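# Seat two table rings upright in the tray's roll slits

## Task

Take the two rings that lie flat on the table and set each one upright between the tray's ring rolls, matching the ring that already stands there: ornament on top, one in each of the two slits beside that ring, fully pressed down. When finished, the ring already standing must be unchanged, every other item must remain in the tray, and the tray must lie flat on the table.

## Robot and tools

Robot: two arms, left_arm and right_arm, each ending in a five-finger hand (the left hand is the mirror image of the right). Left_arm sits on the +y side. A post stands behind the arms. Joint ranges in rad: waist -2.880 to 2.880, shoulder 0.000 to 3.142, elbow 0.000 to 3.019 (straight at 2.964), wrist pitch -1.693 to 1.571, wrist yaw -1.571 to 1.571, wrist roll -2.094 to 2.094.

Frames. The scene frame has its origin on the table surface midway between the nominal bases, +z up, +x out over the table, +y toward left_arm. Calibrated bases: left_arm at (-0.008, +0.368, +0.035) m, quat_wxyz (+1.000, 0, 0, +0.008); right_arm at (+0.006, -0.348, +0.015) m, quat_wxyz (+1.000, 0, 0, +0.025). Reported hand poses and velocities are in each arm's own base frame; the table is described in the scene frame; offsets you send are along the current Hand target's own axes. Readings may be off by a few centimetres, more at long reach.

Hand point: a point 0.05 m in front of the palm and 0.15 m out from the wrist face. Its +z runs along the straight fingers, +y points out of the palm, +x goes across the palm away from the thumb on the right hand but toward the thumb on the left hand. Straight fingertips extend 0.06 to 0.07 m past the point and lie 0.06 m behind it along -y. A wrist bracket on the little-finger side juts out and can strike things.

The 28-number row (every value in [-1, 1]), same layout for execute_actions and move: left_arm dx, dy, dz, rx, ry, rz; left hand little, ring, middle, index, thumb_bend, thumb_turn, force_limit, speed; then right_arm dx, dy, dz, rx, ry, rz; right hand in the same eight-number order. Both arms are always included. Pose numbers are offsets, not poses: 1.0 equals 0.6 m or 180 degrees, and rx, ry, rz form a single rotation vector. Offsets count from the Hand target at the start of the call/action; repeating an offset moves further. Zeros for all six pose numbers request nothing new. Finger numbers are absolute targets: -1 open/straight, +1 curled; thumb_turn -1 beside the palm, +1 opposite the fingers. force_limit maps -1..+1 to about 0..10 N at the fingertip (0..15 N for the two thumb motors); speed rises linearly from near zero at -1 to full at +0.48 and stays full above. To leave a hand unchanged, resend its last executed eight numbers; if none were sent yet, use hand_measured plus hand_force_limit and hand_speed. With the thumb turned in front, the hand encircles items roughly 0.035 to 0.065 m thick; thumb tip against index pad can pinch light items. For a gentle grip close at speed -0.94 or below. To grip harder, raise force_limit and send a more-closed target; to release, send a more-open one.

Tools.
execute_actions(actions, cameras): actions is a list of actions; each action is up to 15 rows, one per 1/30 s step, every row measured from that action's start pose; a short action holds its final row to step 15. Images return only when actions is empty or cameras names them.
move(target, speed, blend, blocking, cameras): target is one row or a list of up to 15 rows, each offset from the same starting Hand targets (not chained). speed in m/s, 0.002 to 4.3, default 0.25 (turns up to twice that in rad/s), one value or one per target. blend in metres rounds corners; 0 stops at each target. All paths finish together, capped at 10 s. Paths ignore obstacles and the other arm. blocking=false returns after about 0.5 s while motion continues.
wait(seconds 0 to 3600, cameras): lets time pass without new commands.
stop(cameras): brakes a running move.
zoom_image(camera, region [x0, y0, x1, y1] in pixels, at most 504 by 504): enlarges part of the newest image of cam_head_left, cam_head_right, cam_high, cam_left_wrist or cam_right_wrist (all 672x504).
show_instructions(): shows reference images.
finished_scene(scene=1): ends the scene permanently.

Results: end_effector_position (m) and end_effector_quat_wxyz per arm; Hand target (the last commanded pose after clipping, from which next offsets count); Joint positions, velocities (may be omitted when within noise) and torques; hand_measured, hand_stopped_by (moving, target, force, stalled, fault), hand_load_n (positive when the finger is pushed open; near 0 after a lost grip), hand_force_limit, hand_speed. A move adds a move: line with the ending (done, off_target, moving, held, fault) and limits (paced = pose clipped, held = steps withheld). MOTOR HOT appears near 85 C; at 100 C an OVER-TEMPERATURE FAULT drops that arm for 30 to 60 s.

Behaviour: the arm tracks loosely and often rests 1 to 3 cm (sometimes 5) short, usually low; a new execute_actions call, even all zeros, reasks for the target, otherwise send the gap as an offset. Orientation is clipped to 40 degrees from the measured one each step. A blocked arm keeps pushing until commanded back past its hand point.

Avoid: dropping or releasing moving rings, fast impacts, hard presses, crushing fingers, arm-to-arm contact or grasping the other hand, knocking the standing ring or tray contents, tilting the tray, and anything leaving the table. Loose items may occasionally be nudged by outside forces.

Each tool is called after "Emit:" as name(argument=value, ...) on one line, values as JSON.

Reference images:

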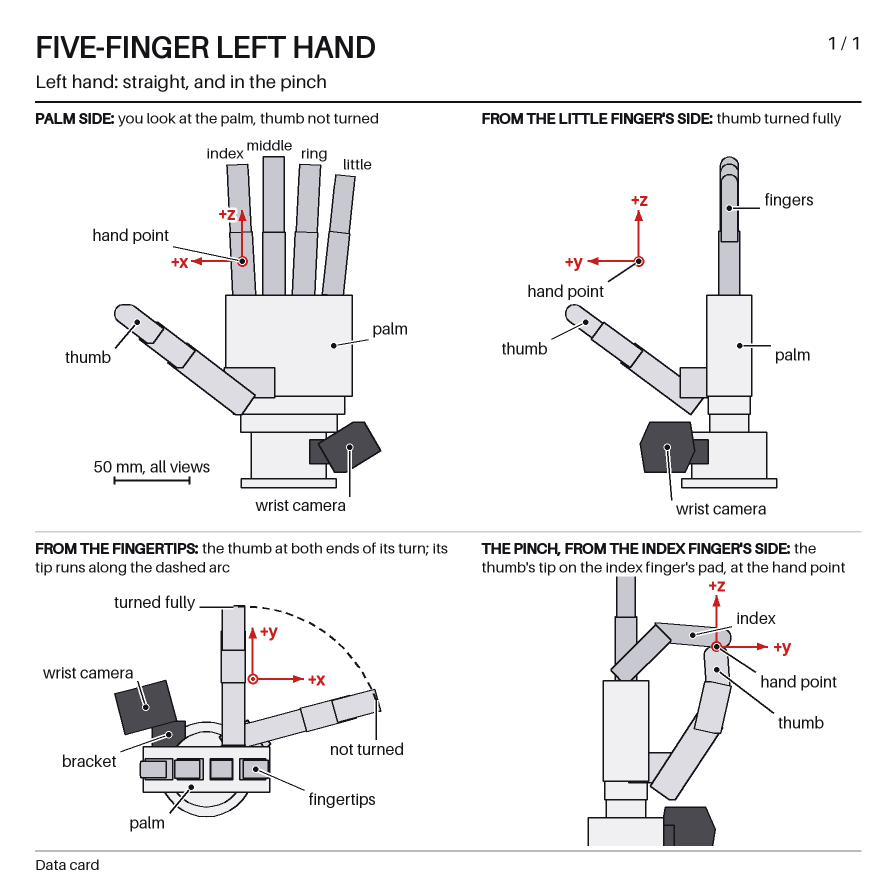

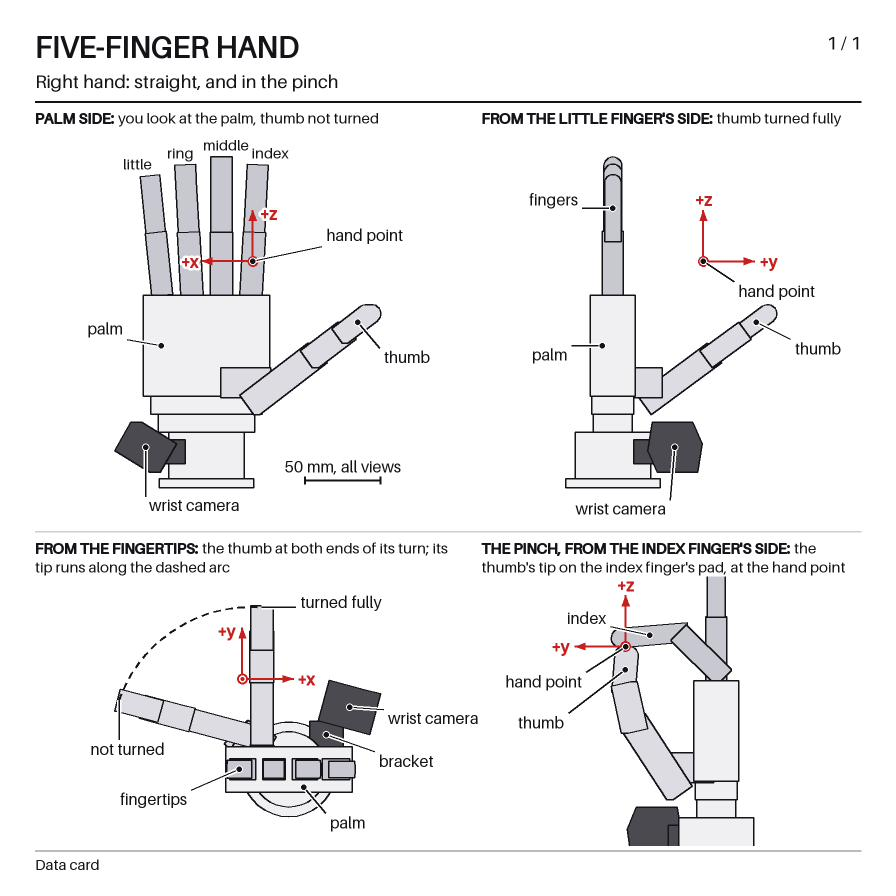

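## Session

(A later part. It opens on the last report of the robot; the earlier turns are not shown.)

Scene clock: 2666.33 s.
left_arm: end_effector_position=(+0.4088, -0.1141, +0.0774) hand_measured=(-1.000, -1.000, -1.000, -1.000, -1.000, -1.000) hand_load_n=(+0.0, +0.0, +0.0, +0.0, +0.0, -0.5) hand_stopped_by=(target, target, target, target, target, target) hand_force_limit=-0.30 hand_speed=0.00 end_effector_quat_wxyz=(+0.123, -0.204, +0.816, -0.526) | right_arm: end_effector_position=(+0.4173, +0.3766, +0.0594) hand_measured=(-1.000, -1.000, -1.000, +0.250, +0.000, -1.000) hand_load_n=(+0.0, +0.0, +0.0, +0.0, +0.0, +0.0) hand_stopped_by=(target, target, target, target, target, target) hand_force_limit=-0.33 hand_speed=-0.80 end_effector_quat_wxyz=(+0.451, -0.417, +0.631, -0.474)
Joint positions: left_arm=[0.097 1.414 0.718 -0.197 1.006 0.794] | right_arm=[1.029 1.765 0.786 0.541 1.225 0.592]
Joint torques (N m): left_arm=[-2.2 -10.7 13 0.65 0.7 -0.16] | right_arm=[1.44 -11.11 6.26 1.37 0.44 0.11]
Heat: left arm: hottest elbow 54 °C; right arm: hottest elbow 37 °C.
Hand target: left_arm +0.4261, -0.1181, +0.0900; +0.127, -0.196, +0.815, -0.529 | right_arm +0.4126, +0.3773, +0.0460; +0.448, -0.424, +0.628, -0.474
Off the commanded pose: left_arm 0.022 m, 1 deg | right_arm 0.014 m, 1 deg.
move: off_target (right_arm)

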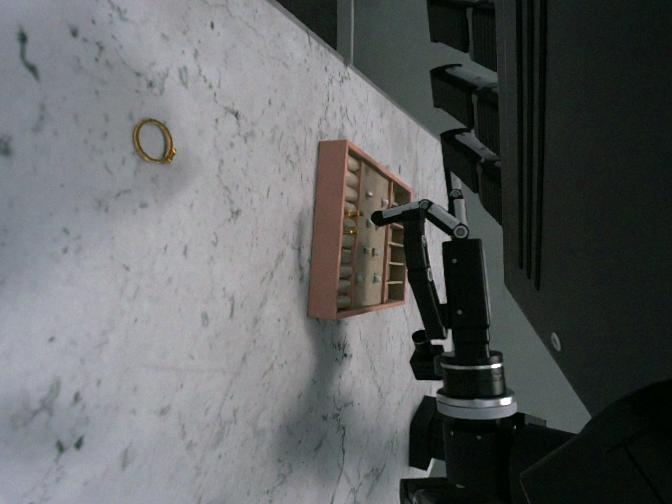

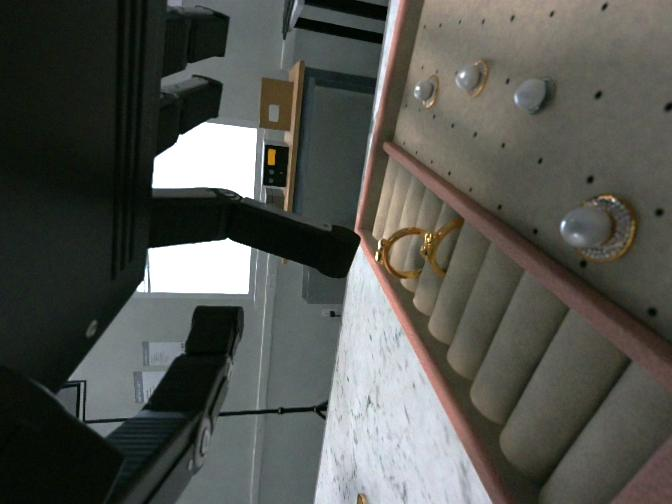

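Emit:
move(target=[0,0,0,0,0,0,-1,-1,-1,-1,-1,-1,-0.3,0.0,0.0011,0.0065,0.001,0,0,0,-1,-1,-1,0.2,0.0,-1,-0.33,-0.8], speed=0.03, cameras=["cam_left_wrist","cam_right_wrist"])

Emit:
zoom_image(camera="cam_left_wrist", region=[335, 195, 375, 245])

Emit:
zoom_image(camera="cam_right_wrist", region=[320, 200, 440, 290])

Scene clock: 2670.77 s.
left_arm: end_effector_position=(+0.4088, -0.1141, +0.0774) hand_measured=(-1.000, -1.000, -1.000, -1.000, -1.000, -1.000) hand_load_n=(+0.0, -0.5, +0.0, +0.0, +0.0, -0.5) hand_stopped_by=(target, target, target, target, target, target) hand_force_limit=-0.30 hand_speed=0.00 end_effector_quat_wxyz=(+0.123, -0.204, +0.816, -0.526) | right_arm: end_effector_position=(+0.4176, +0.3771, +0.0560) hand_measured=(-1.000, -1.000, -1.000, +0.200, +0.000, -1.000) hand_load_n=(+0.0, +0.0, +0.0, +0.0, +0.0, -0.5) hand_stopped_by=(target, target, target, target, target, target) hand_force_limit=-0.33 hand_speed=-0.80 end_effector_quat_wxyz=(+0.452, -0.416, +0.631, -0.474)
Joint positions: left_arm=[0.097 1.414 0.718 -0.197 1.006 0.794] | right_arm=[1.029 1.775 0.786 0.554 1.225 0.592]
Joint torques (N m): left_arm=[-1.67 -10.93 13.01 0.54 0.74 -0.14] | right_arm=[1.44 -10.87 6.06 1.58 0.47 0.08]
Heat: left arm: hottest elbow 54 °C; right arm: hottest elbow 37 °C.
Hand target: left_arm +0.4261, -0.1181, +0.0900; +0.127, -0.196, +0.815, -0.529 | right_arm +0.4126, +0.3772, +0.0420; +0.448, -0.424, +0.628, -0.474
Off the commanded pose: left_arm 0.022 m, 1 deg | right_arm 0.015 m, 1 deg.
move: off_target (right_arm)

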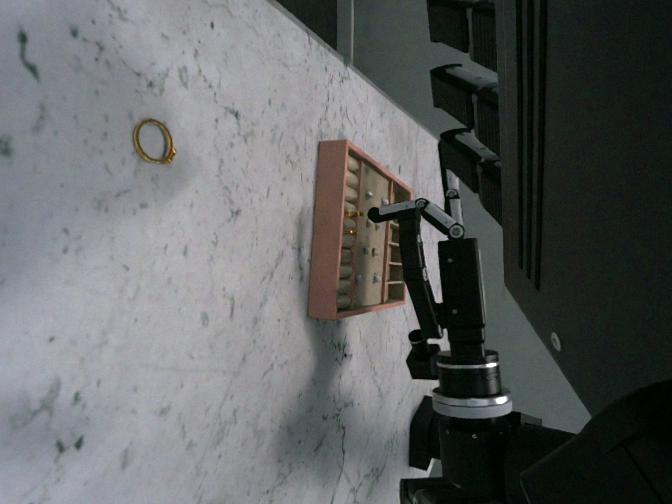

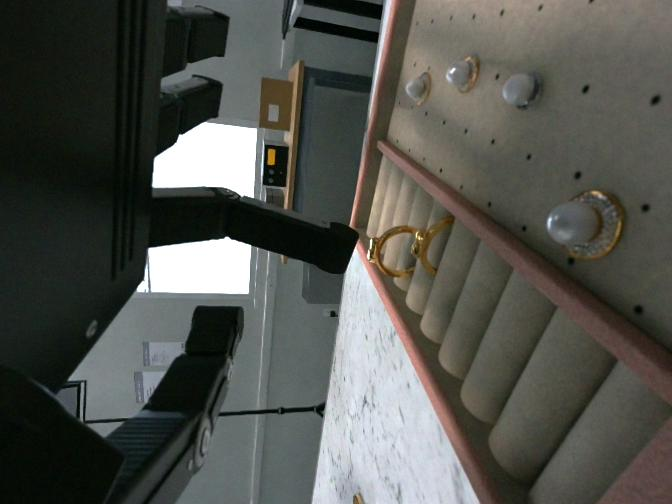

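Scaled by 10.080.

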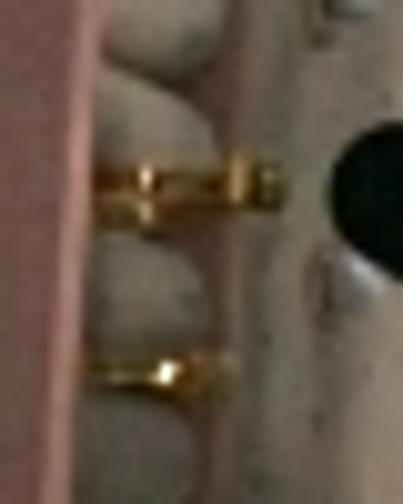

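Scaled by 4.200.

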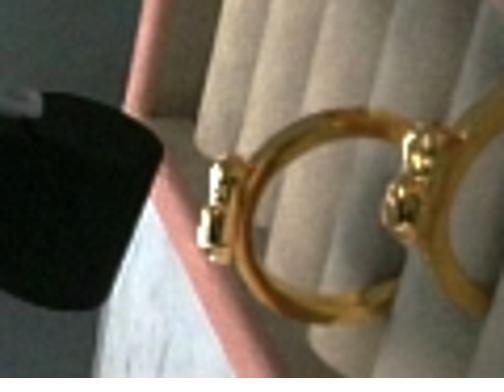

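Emit:
move(target=[0,0,0,0,0,0,-1,-1,-1,-1,-1,-1,-0.3,0.0,0.0011,0.0065,0.001,0,0,0,-1,-1,-1,0.2,0.0,-1,-0.33,-0.8], speed=0.03, cameras=["cam_left_wrist","cam_right_wrist"])

Emit:
zoom_image(camera="cam_left_wrist", region=[335, 195, 375, 245])

Emit:
zoom_image(camera="cam_right_wrist", region=[320, 200, 440, 290])

Scene clock: 2674.43 s.
left_arm: end_effector_position=(+0.4088, -0.1141, +0.0774) hand_measured=(-1.000, -1.000, -1.000, -1.000, -1.000, -1.000) hand_load_n=(+0.0, +0.0, +0.0, +0.0, +0.0, +0.0) hand_stopped_by=(target, target, target, target, target, target) hand_force_limit=-0.30 hand_speed=0.00 end_effector_quat_wxyz=(+0.123, -0.204, +0.816, -0.526) | right_arm: end_effector_position=(+0.4178, +0.3776, +0.0524) hand_measured=(-1.000, -1.000, -1.000, +0.200, +0.000, -1.000) hand_load_n=(+0.0, +0.0, +0.0, +0.0, +0.0, +0.0) hand_stopped_by=(target, target, target, target, target, target) hand_force_limit=-0.33 hand_speed=-0.80 end_effector_quat_wxyz=(+0.452, -0.416, +0.631, -0.474)
Joint positions: left_arm=[0.097 1.414 0.718 -0.197 1.006 0.794] | right_arm=[1.029 1.786 0.786 0.565 1.225 0.592]
Joint torques (N m): left_arm=[-2.32 -11.28 13.11 0.55 0.76 -0.1] | right_arm=[1.08 -10.64 5.82 1.57 0.46 0.07]
Heat: left arm: hottest elbow 54 °C; right arm: hottest elbow 37 °C.
Hand target: left_arm +0.4261, -0.1181, +0.0900; +0.127, -0.196, +0.815, -0.529 | right_arm +0.4126, +0.3772, +0.0380; +0.448, -0.424, +0.628, -0.474
Off the commanded pose: left_arm 0.022 m, 1 deg | right_arm 0.015 m, 1 deg.
move: off_target (right_arm)

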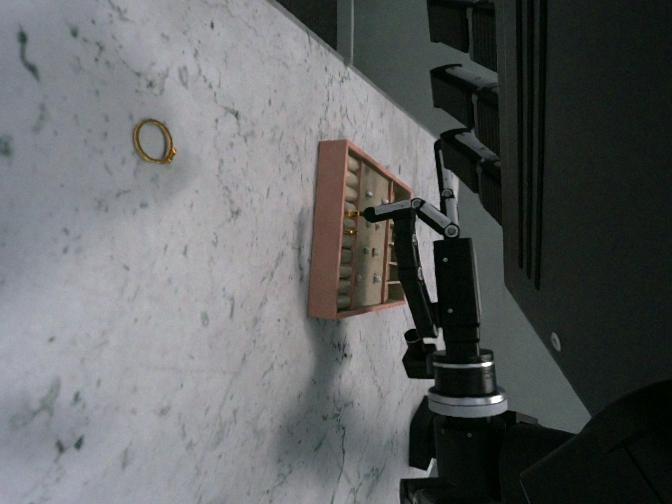

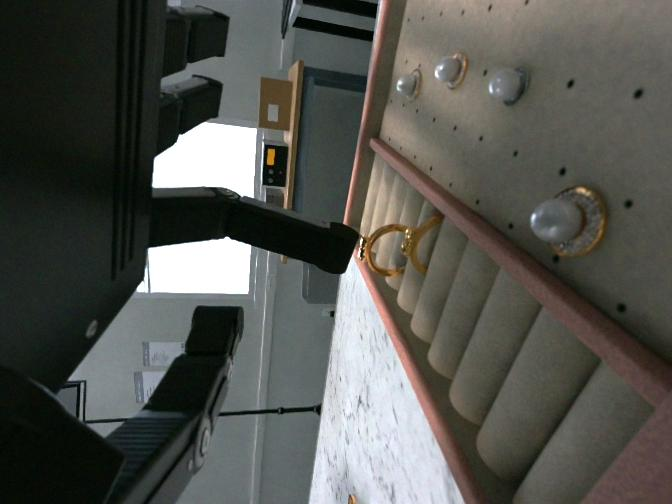

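Scaled by 10.080.

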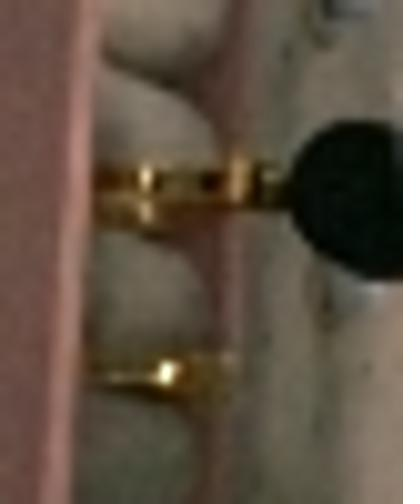

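Scaled by 4.200.

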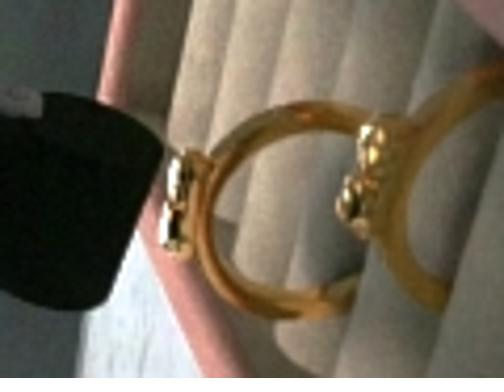

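Emit:
move(target=[0,0,0,0,0,0,-1,-1,-1,-1,-1,-1,-0.3,0.0,0.0008,0.0049,0.00075,0,0,0,-1,-1,-1,0.185,0.0,-1,-0.33,-0.8], speed=0.03, cameras=["cam_left_wrist","cam_right_wrist"])

Emit:
zoom_image(camera="cam_left_wrist", region=[335, 195, 375, 245])

Emit:
zoom_image(camera="cam_right_wrist", region=[320, 200, 440, 290])

Scene clock: 2677.60 s.
left_arm: end_effector_position=(+0.4088, -0.1141, +0.0774) hand_measured=(-1.000, -1.000, -1.000, -1.000, -1.000, -1.000) hand_load_n=(+0.0, +0.0, +0.0, +0.0, +0.0, +0.0) hand_stopped_by=(target, target, target, target, target, target) hand_force_limit=-0.30 hand_speed=0.00 end_effector_quat_wxyz=(+0.123, -0.204, +0.816, -0.526) | right_arm: end_effector_position=(+0.4181, +0.3779, +0.0500) hand_measured=(-1.000, -1.000, -1.000, +0.184, +0.000, -1.000) hand_load_n=(+0.0, +0.0, +0.0, +0.0, +0.0, +0.0) hand_stopped_by=(target, target, target, target, target, target) hand_force_limit=-0.33 hand_speed=-0.80 end_effector_quat_wxyz=(+0.453, -0.415, +0.631, -0.473)
Joint positions: left_arm=[0.097 1.414 0.718 -0.197 1.006 0.794] | right_arm=[1.029 1.794 0.786 0.575 1.225 0.592]
Joint torques (N m): left_arm=[-2.32 -10.87 12.96 0.58 0.67 -0.17] | right_arm=[1.49 -10.7 5.83 1.39 0.45 0.04]
Heat: left arm: hottest elbow 54 °C; right arm: hottest elbow 37 °C.
Hand target: left_arm +0.4261, -0.1181, +0.0900; +0.127, -0.196, +0.815, -0.529 | right_arm +0.4126, +0.3772, +0.0350; +0.448, -0.424, +0.628, -0.474
Off the commanded pose: left_arm 0.022 m, 1 deg | right_arm 0.016 m, 1 deg.
move: off_target (right_arm)

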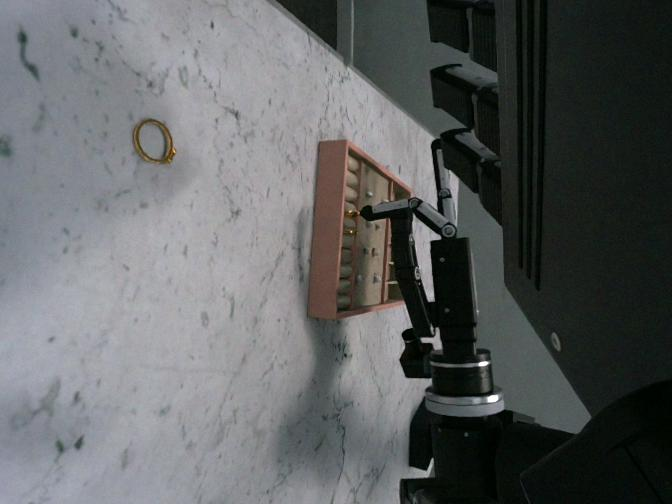

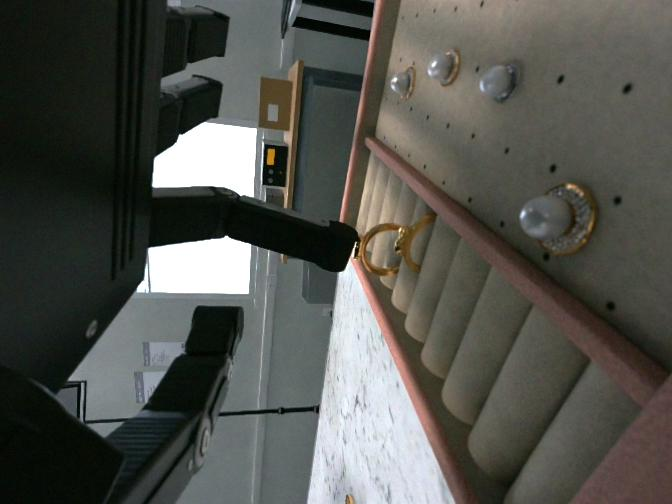

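Scaled by 10.080.

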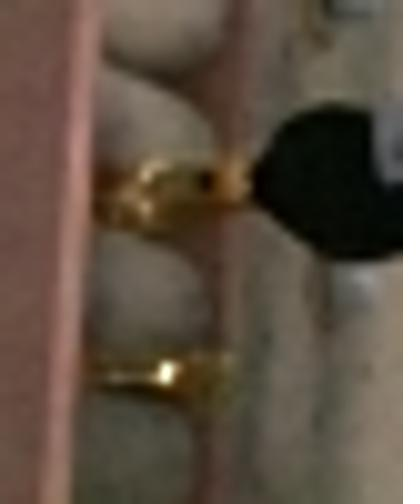

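Scaled by 4.200.

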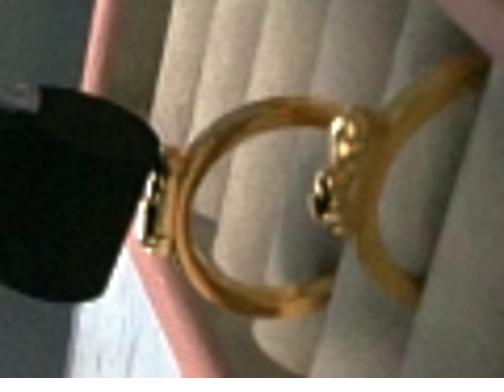

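Emit:
move(target=[0,0,0,0,0,0,-1,-1,-1,-1,-1,-1,-0.3,0.0,0.0008,0.0049,0.00075,0,0,0,-1,-1,-1,0.185,0.0,-1,-0.33,-0.8], speed=0.03, cameras=["cam_left_wrist","cam_right_wrist"])

Emit:
zoom_image(camera="cam_left_wrist", region=[335, 195, 375, 245])

Emit:
zoom_image(camera="cam_right_wrist", region=[320, 200, 440, 290])

Scene clock: 2679.83 s.
left_arm: end_effector_position=(+0.4088, -0.1141, +0.0774) hand_measured=(-1.000, -1.000, -1.000, -1.000, -1.000, -1.000) hand_load_n=(+0.0, +0.0, +0.0, +0.0, +0.0, +0.0) hand_stopped_by=(target, target, target, target, target, target) hand_force_limit=-0.30 hand_speed=0.00 end_effector_quat_wxyz=(+0.123, -0.204, +0.816, -0.526) | right_arm: end_effector_position=(+0.4183, +0.3783, +0.0479) hand_measured=(-1.000, -1.000, -1.000, +0.184, +0.000, -1.000) hand_load_n=(+0.0, +0.0, +0.0, +0.0, +0.0, +0.0) hand_stopped_by=(target, target, target, target, target, target) hand_force_limit=-0.33 hand_speed=-0.80 end_effector_quat_wxyz=(+0.453, -0.414, +0.632, -0.473)
Joint positions: left_arm=[0.097 1.414 0.718 -0.197 1.006 0.794] | right_arm=[1.029 1.8 0.786 0.583 1.225 0.592]
Joint torques (N m): left_arm=[-2.2 -10.4 13.07 0.57 0.68 -0.15] | right_arm=[1.49 -10.05 5.61 1.32 0.46 0.07]
Heat: left arm: hottest elbow 54 °C; right arm: hottest elbow 37 °C.
Hand target: left_arm +0.4261, -0.1181, +0.0900; +0.127, -0.196, +0.815, -0.529 | right_arm +0.4126, +0.3772, +0.0320; +0.448, -0.424, +0.628, -0.474
Off the commanded pose: left_arm 0.022 m, 1 deg | right_arm 0.017 m, 1 deg.
move: off_target (right_arm)

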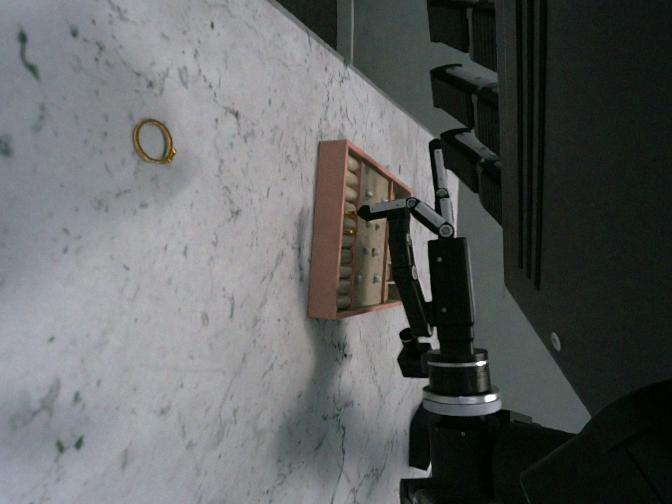

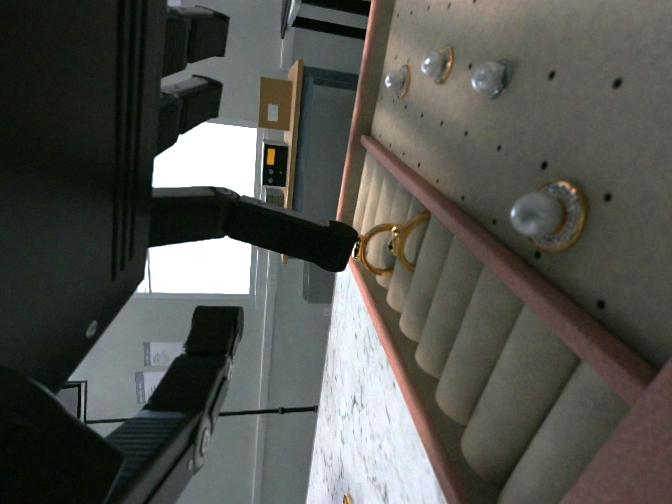

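Scaled by 10.080.

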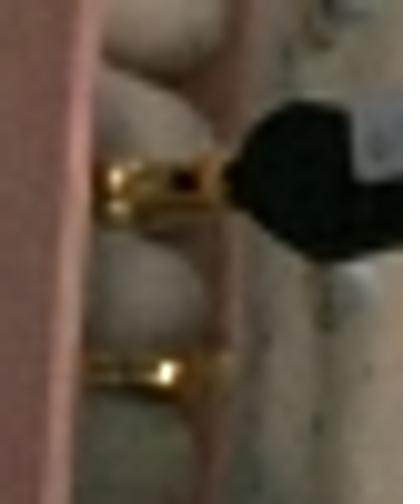

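Scaled by 4.200.

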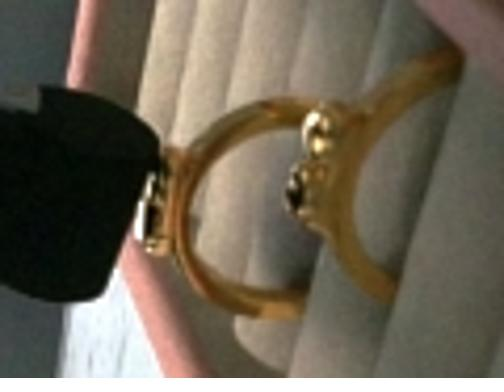

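Emit:
move(target=[0,0,0,0,0,0,-1,-1,-1,-1,-1,-1,-0.3,0.0,0.0008,0.0049,0.00075,0,0,0,-1,-1,-1,0.185,0.0,-1,-0.33,-0.8], speed=0.03, cameras=["cam_left_wrist","cam_right_wrist"])

Emit:
zoom_image(camera="cam_left_wrist", region=[335, 195, 375, 245])

Emit:
zoom_image(camera="cam_right_wrist", region=[320, 200, 440, 290])

Scene clock: 2682.77 s.
left_arm: end_effector_position=(+0.4088, -0.1141, +0.0774) hand_measured=(-1.000, -1.000, -1.000, -1.000, -1.000, -1.000) hand_load_n=(+0.0, +0.0, +0.0, +0.0, +0.0, +0.0) hand_stopped_by=(target, target, target, target, target, target) hand_force_limit=-0.30 hand_speed=0.00 end_effector_quat_wxyz=(+0.123, -0.204, +0.816, -0.526) | right_arm: end_effector_position=(+0.4184, +0.3785, +0.0446) hand_measured=(-1.000, -1.000, -1.000, +0.184, +0.000, -1.000) hand_load_n=(+0.0, +0.0, +0.0, +0.0, +0.0, +0.0) hand_stopped_by=(target, target, target, target, target, target) hand_force_limit=-0.33 hand_speed=-0.80 end_effector_quat_wxyz=(+0.453, -0.415, +0.632, -0.473)
Joint positions: left_arm=[0.097 1.414 0.718 -0.197 1.006 0.794] | right_arm=[1.029 1.81 0.786 0.592 1.225 0.592]
Joint torques (N m): left_arm=[-1.79 -10.87 13.18 0.76 0.72 -0.19] | right_arm=[1.61 -10.64 5.56 1.4 0.46 0.11]
Heat: left arm: hottest elbow 54 °C; right arm: hottest elbow 37 °C.
Hand target: left_arm +0.4261, -0.1181, +0.0900; +0.127, -0.196, +0.815, -0.529 | right_arm +0.4126, +0.3772, +0.0290; +0.448, -0.424, +0.628, -0.474
Off the commanded pose: left_arm 0.022 m, 1 deg | right_arm 0.017 m, 1 deg.
move: off_target (right_arm)

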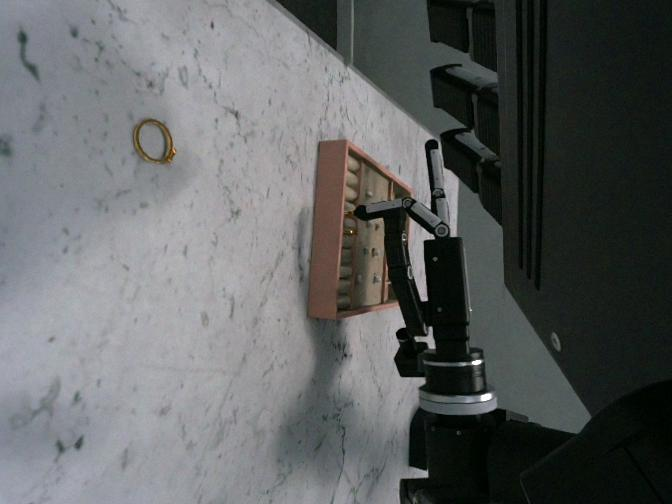

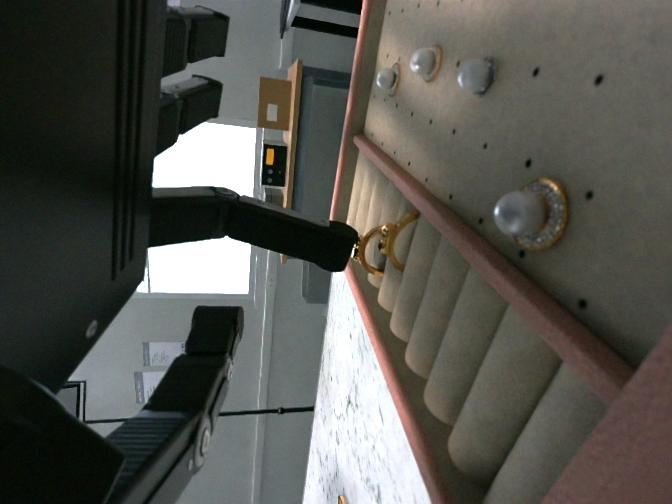

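Scaled by 10.080.

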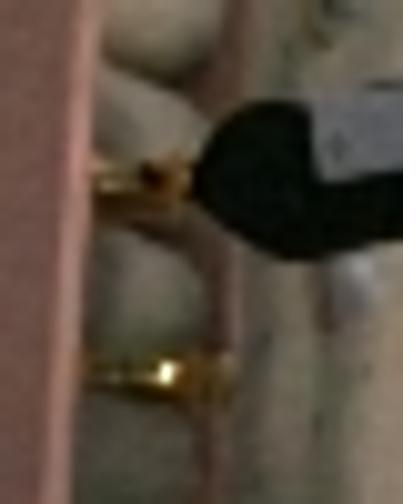

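Scaled by 4.200.

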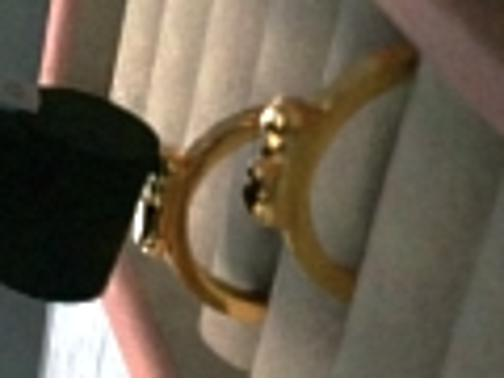

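Emit:
move(target=[0,0,0,0,0,0,-1,-1,-1,-1,-1,-1,-0.3,0.0,0.0005,0.0033,0.0005,0,0,0,-1,-1,-1,0.185,0.0,-1,-0.33,-0.8], speed=0.03, cameras=["cam_left_wrist","cam_right_wrist"])

Emit:
zoom_image(camera="cam_left_wrist", region=[335, 195, 375, 245])

Emit:
zoom_image(camera="cam_right_wrist", region=[320, 200, 440, 290])

Scene clock: 2685.03 s.
left_arm: end_effector_position=(+0.4088, -0.1141, +0.0774) hand_measured=(-1.000, -1.000, -1.000, -1.000, -1.000, -1.000) hand_load_n=(+0.0, +0.0, +0.0, -0.5, +0.0, +0.0) hand_stopped_by=(target, target, target, target, target, target) hand_force_limit=-0.30 hand_speed=0.00 end_effector_quat_wxyz=(+0.123, -0.204, +0.816, -0.526) | right_arm: end_effector_position=(+0.4185, +0.3786, +0.0427) hand_measured=(-1.000, -1.000, -1.000, +0.184, +0.000, -1.000) hand_load_n=(+0.0, +0.0, +0.0, +0.0, +0.0, +0.0) hand_stopped_by=(target, target, target, target, target, target) hand_force_limit=-0.33 hand_speed=-0.80 end_effector_quat_wxyz=(+0.453, -0.414, +0.632, -0.473)
Joint positions: left_arm=[0.097 1.414 0.718 -0.197 1.006 0.794] | right_arm=[1.029 1.815 0.786 0.598 1.225 0.592]
Joint torques (N m): left_arm=[-1.85 -11.28 13.2 0.87 0.72 -0.17] | right_arm=[1.61 -10.93 5.53 1.51 0.44 0.06]
Heat: left arm: hottest elbow 54 °C; right arm: hottest elbow 37 °C.
Hand target: left_arm +0.4261, -0.1181, +0.0900; +0.127, -0.196, +0.815, -0.529 | right_arm +0.4126, +0.3772, +0.0270; +0.448, -0.424, +0.628, -0.474
Off the commanded pose: left_arm 0.022 m, 1 deg | right_arm 0.017 m, 1 deg.
move: off_target (right_arm)

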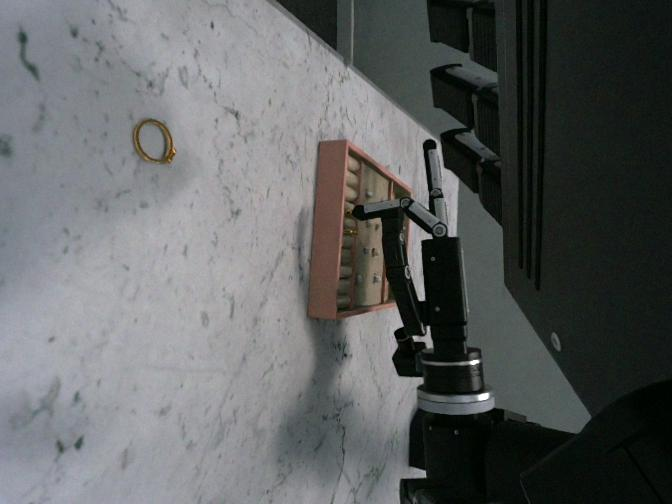

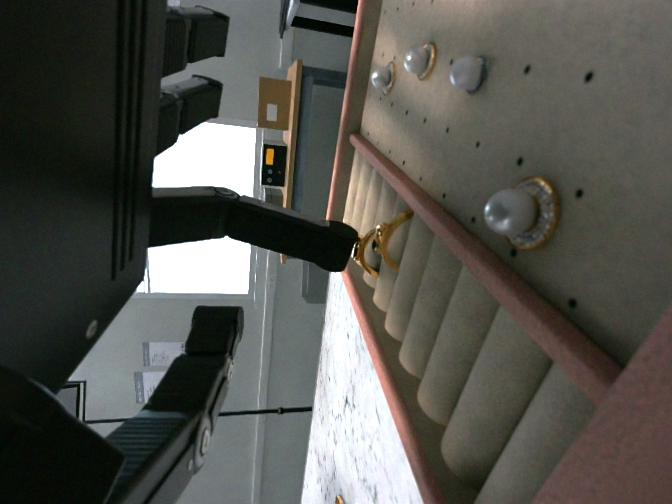

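Scaled by 10.080.

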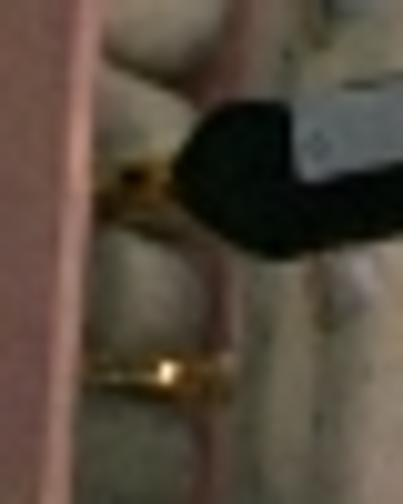

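Scaled by 4.200.

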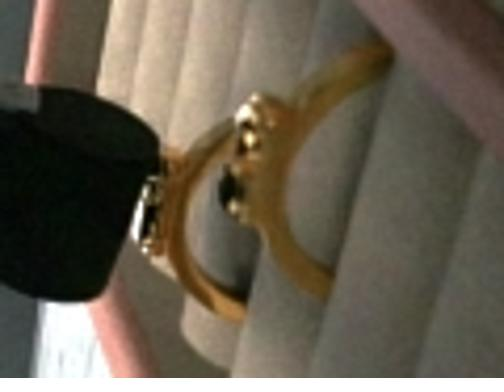

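Emit:
move(target=[0,0,0,0,0,0,-1,-1,-1,-1,-1,-1,-0.3,0.0,0.0005,0.0033,0.0005,0,0,0,-1,-1,-1,0.185,0.0,-1,-0.33,-0.8], speed=0.03, cameras=["cam_left_wrist","cam_right_wrist"])

Emit:
zoom_image(camera="cam_left_wrist", region=[335, 195, 375, 245])

Emit:
zoom_image(camera="cam_right_wrist", region=[320, 200, 440, 290])

Scene clock: 2688.30 s.
left_arm: end_effector_position=(+0.4088, -0.1141, +0.0774) hand_measured=(-1.000, -1.000, -1.000, -1.000, -1.000, -1.000) hand_load_n=(+0.0, +0.0, -0.5, +0.0, +0.0, -0.5) hand_stopped_by=(target, target, target, target, target, target) hand_force_limit=-0.30 hand_speed=0.00 end_effector_quat_wxyz=(+0.123, -0.204, +0.816, -0.526) | right_arm: end_effector_position=(+0.4185, +0.3787, +0.0407) hand_measured=(-1.000, -1.000, -1.000, +0.184, +0.000, -1.000) hand_load_n=(+0.0, +0.0, +0.0, +0.0, +0.0, +0.0) hand_stopped_by=(target, target, target, target, target, target) hand_force_limit=-0.33 hand_speed=-0.80 end_effector_quat_wxyz=(+0.453, -0.414, +0.632, -0.473)
Joint positions: left_arm=[0.097 1.414 0.718 -0.197 1.006 0.794] | right_arm=[1.029 1.821 0.786 0.604 1.225 0.592]
Joint torques (N m): left_arm=[-1.38 -10.64 12.97 0.75 0.74 -0.16] | right_arm=[0.97 -10.81 5.41 1.48 0.46 0.07]
Heat: left arm: hottest elbow 54 °C; right arm: hottest elbow 37 °C.
Hand target: left_arm +0.4261, -0.1181, +0.0900; +0.127, -0.196, +0.815, -0.529 | right_arm +0.4126, +0.3773, +0.0248; +0.448, -0.424, +0.628, -0.474
Off the commanded pose: left_arm 0.022 m, 1 deg | right_arm 0.017 m, 1 deg.
move: off_target (right_arm)

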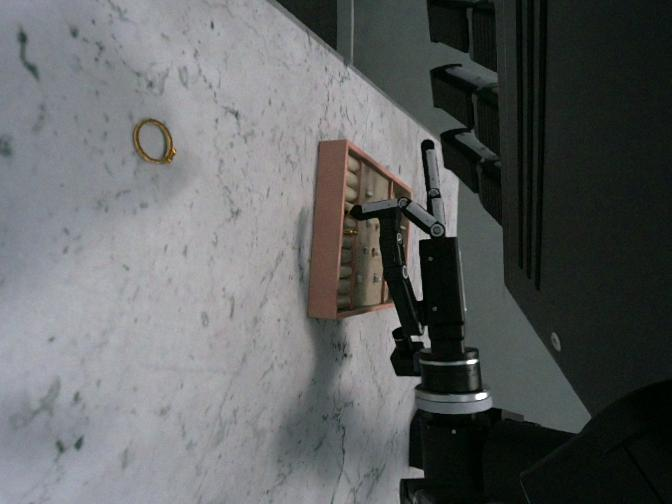

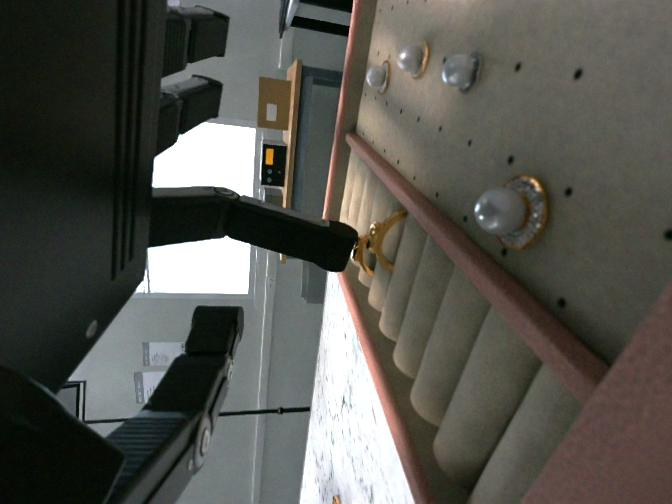

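Scaled by 10.080.

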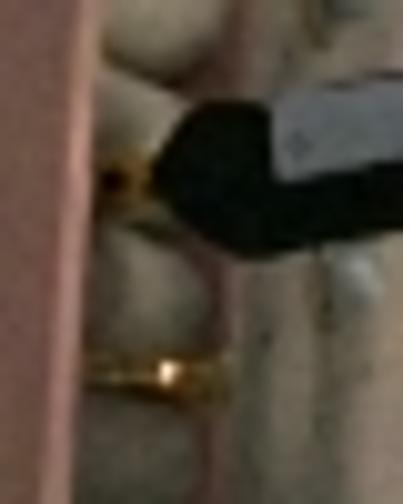

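Scaled by 4.200.

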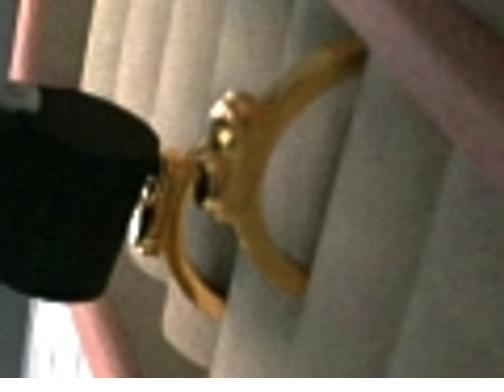

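Emit:
move(target=[0,0,0,0,0,0,-1,-1,-1,-1,-1,-1,-0.3,0.0,0.0005,0.0029,0.0005,0,0,0,-1,-1,-1,0.185,0.0,-1,-0.33,-0.8], speed=0.03, cameras=["cam_left_wrist","cam_right_wrist"])

Emit:
zoom_image(camera="cam_left_wrist", region=[335, 195, 375, 245])

Emit:
zoom_image(camera="cam_right_wrist", region=[320, 200, 440, 290])

Scene clock: 2690.93 s.
left_arm: end_effector_position=(+0.4088, -0.1141, +0.0774) hand_measured=(-1.000, -1.000, -1.000, -1.000, -1.000, -1.000) hand_load_n=(+0.0, +0.0, +0.0, +0.0, +0.0, -0.5) hand_stopped_by=(target, target, target, target, target, target) hand_force_limit=-0.30 hand_speed=0.00 end_effector_quat_wxyz=(+0.123, -0.204, +0.816, -0.526) | right_arm: end_effector_position=(+0.4187, +0.3791, +0.0399) hand_measured=(-1.000, -1.000, -1.000, +0.184, +0.000, -1.000) hand_load_n=(+0.0, +0.0, +0.0, +0.0, +0.0, +0.0) hand_stopped_by=(target, target, target, target, target, target) hand_force_limit=-0.33 hand_speed=-0.80 end_effector_quat_wxyz=(+0.454, -0.414, +0.632, -0.473)
Joint positions: left_arm=[0.097 1.414 0.718 -0.197 1.006 0.794] | right_arm=[1.029 1.824 0.786 0.61 1.225 0.592]
Joint torques (N m): left_arm=[-1.79 -10.64 12.98 0.69 0.73 -0.14] | right_arm=[1.32 -10.4 5.52 1.39 0.47 0.09]
Heat: left arm: hottest elbow 54 °C; right arm: hottest elbow 37 °C.
Hand target: left_arm +0.4261, -0.1181, +0.0900; +0.127, -0.196, +0.815, -0.529 | right_arm +0.4126, +0.3772, +0.0230; +0.448, -0.424, +0.628, -0.474
Off the commanded pose: left_arm 0.022 m, 1 deg | right_arm 0.018 m, 1 deg.
move: off_target (right_arm)

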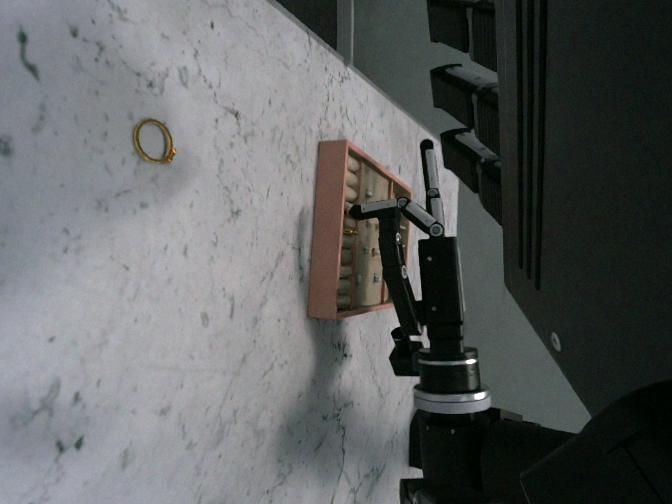

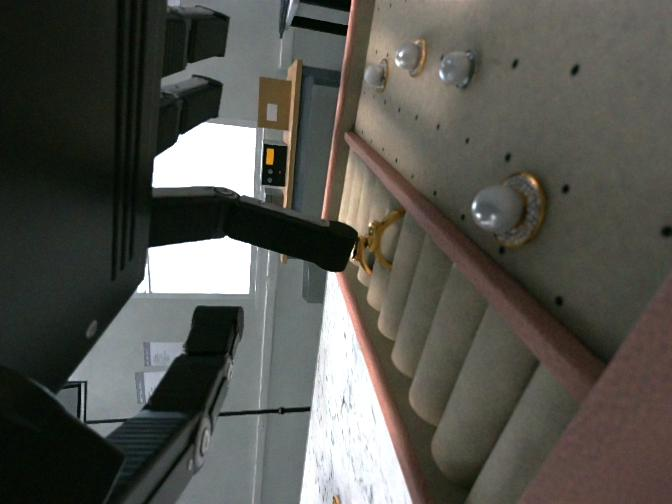

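Scaled by 10.080.

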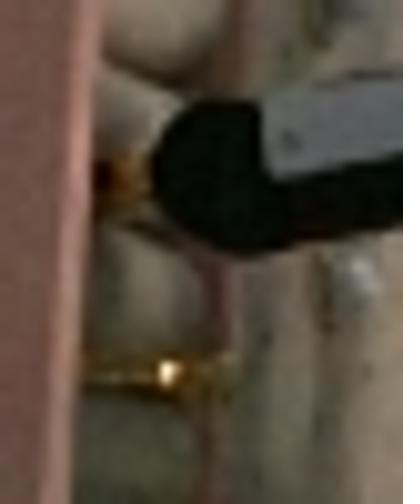

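Scaled by 4.200.

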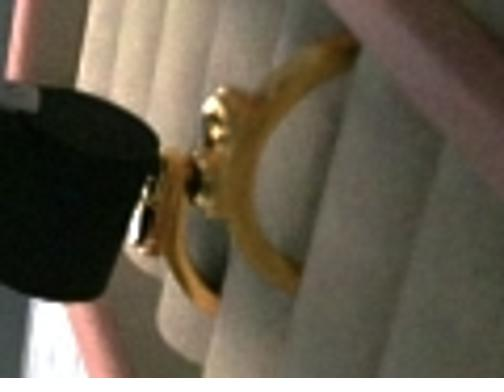

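Emit:
move(target=[0,0,0,0,0,0,-1,-1,-1,-1,-1,-1,-0.3,0.0,0.0005,0.0033,0.0005,0,0,0,-1,-1,-1,0.185,0.0,-1,-0.33,-0.8], speed=0.03, cameras=["cam_left_wrist","cam_right_wrist"])

Emit:
zoom_image(camera="cam_left_wrist", region=[335, 195, 375, 245])

Emit:
zoom_image(camera="cam_right_wrist", region=[320, 200, 440, 290])

Scene clock: 2693.63 s.
left_arm: end_effector_position=(+0.4088, -0.1141, +0.0774) hand_measured=(-1.000, -1.000, -1.000, -1.000, -1.000, -1.000) hand_load_n=(+0.0, +0.0, +0.0, +0.0, +0.0, -0.5) hand_stopped_by=(target, target, target, target, target, target) hand_force_limit=-0.30 hand_speed=0.00 end_effector_quat_wxyz=(+0.123, -0.204, +0.816, -0.526) | right_arm: end_effector_position=(+0.4190, +0.3795, +0.0397) hand_measured=(-1.000, -1.000, -1.000, +0.184, +0.000, -1.000) hand_load_n=(+0.0, +0.0, +0.0, +0.0, +0.0, +0.0) hand_stopped_by=(target, target, target, target, target, target) hand_force_limit=-0.33 hand_speed=-0.80 end_effector_quat_wxyz=(+0.456, -0.412, +0.632, -0.472)
Joint positions: left_arm=[0.097 1.414 0.718 -0.197 1.006 0.794] | right_arm=[1.029 1.827 0.786 0.617 1.225 0.592]
Joint torques (N m): left_arm=[-1.32 -10.75 12.86 0.64 0.73 -0.17] | right_arm=[1.55 -10.4 5.39 1.33 0.44 0.1]
Heat: left arm: hottest elbow 55 °C; right arm: hottest elbow 37 °C.
Hand target: left_arm +0.4261, -0.1181, +0.0900; +0.127, -0.196, +0.815, -0.529 | right_arm +0.4127, +0.3773, +0.0210; +0.448, -0.424, +0.628, -0.474
Off the commanded pose: left_arm 0.022 m, 1 deg | right_arm 0.020 m, 2 deg.
move: off_target (right_arm)

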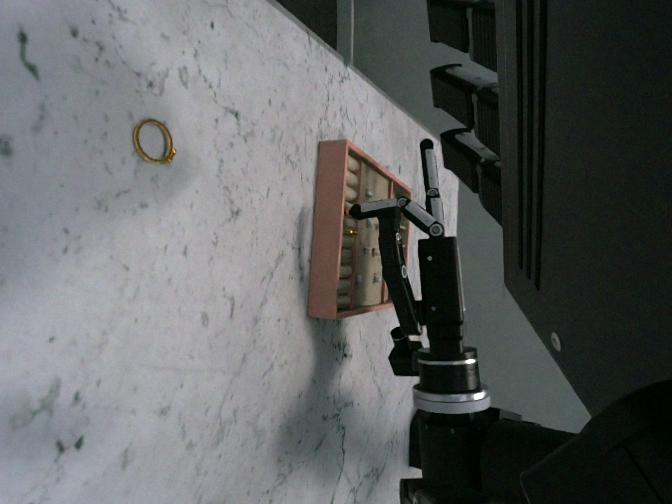

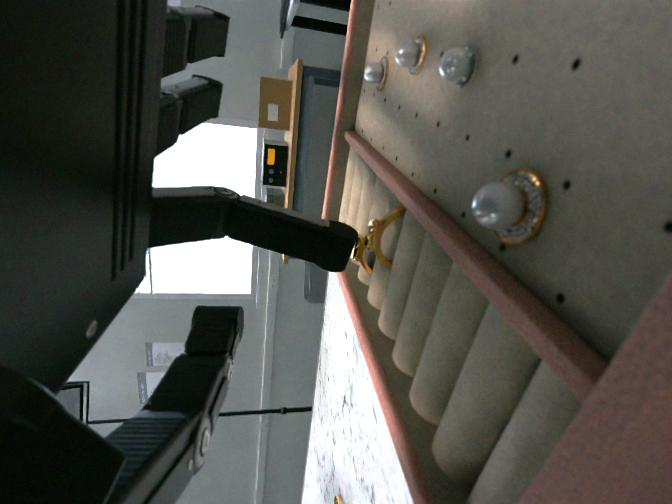

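Scaled by 10.080.

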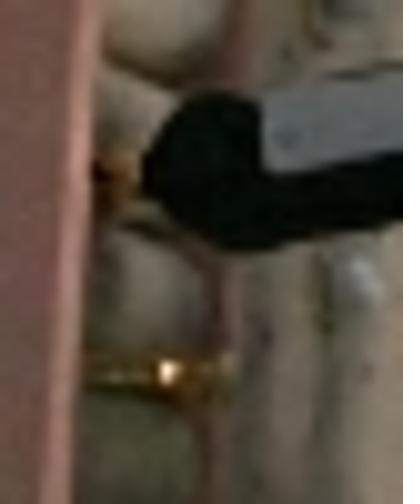

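Scaled by 4.200.

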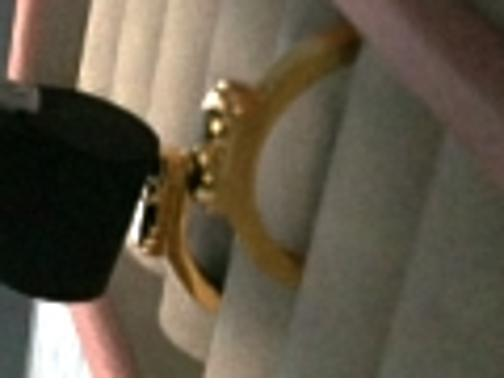

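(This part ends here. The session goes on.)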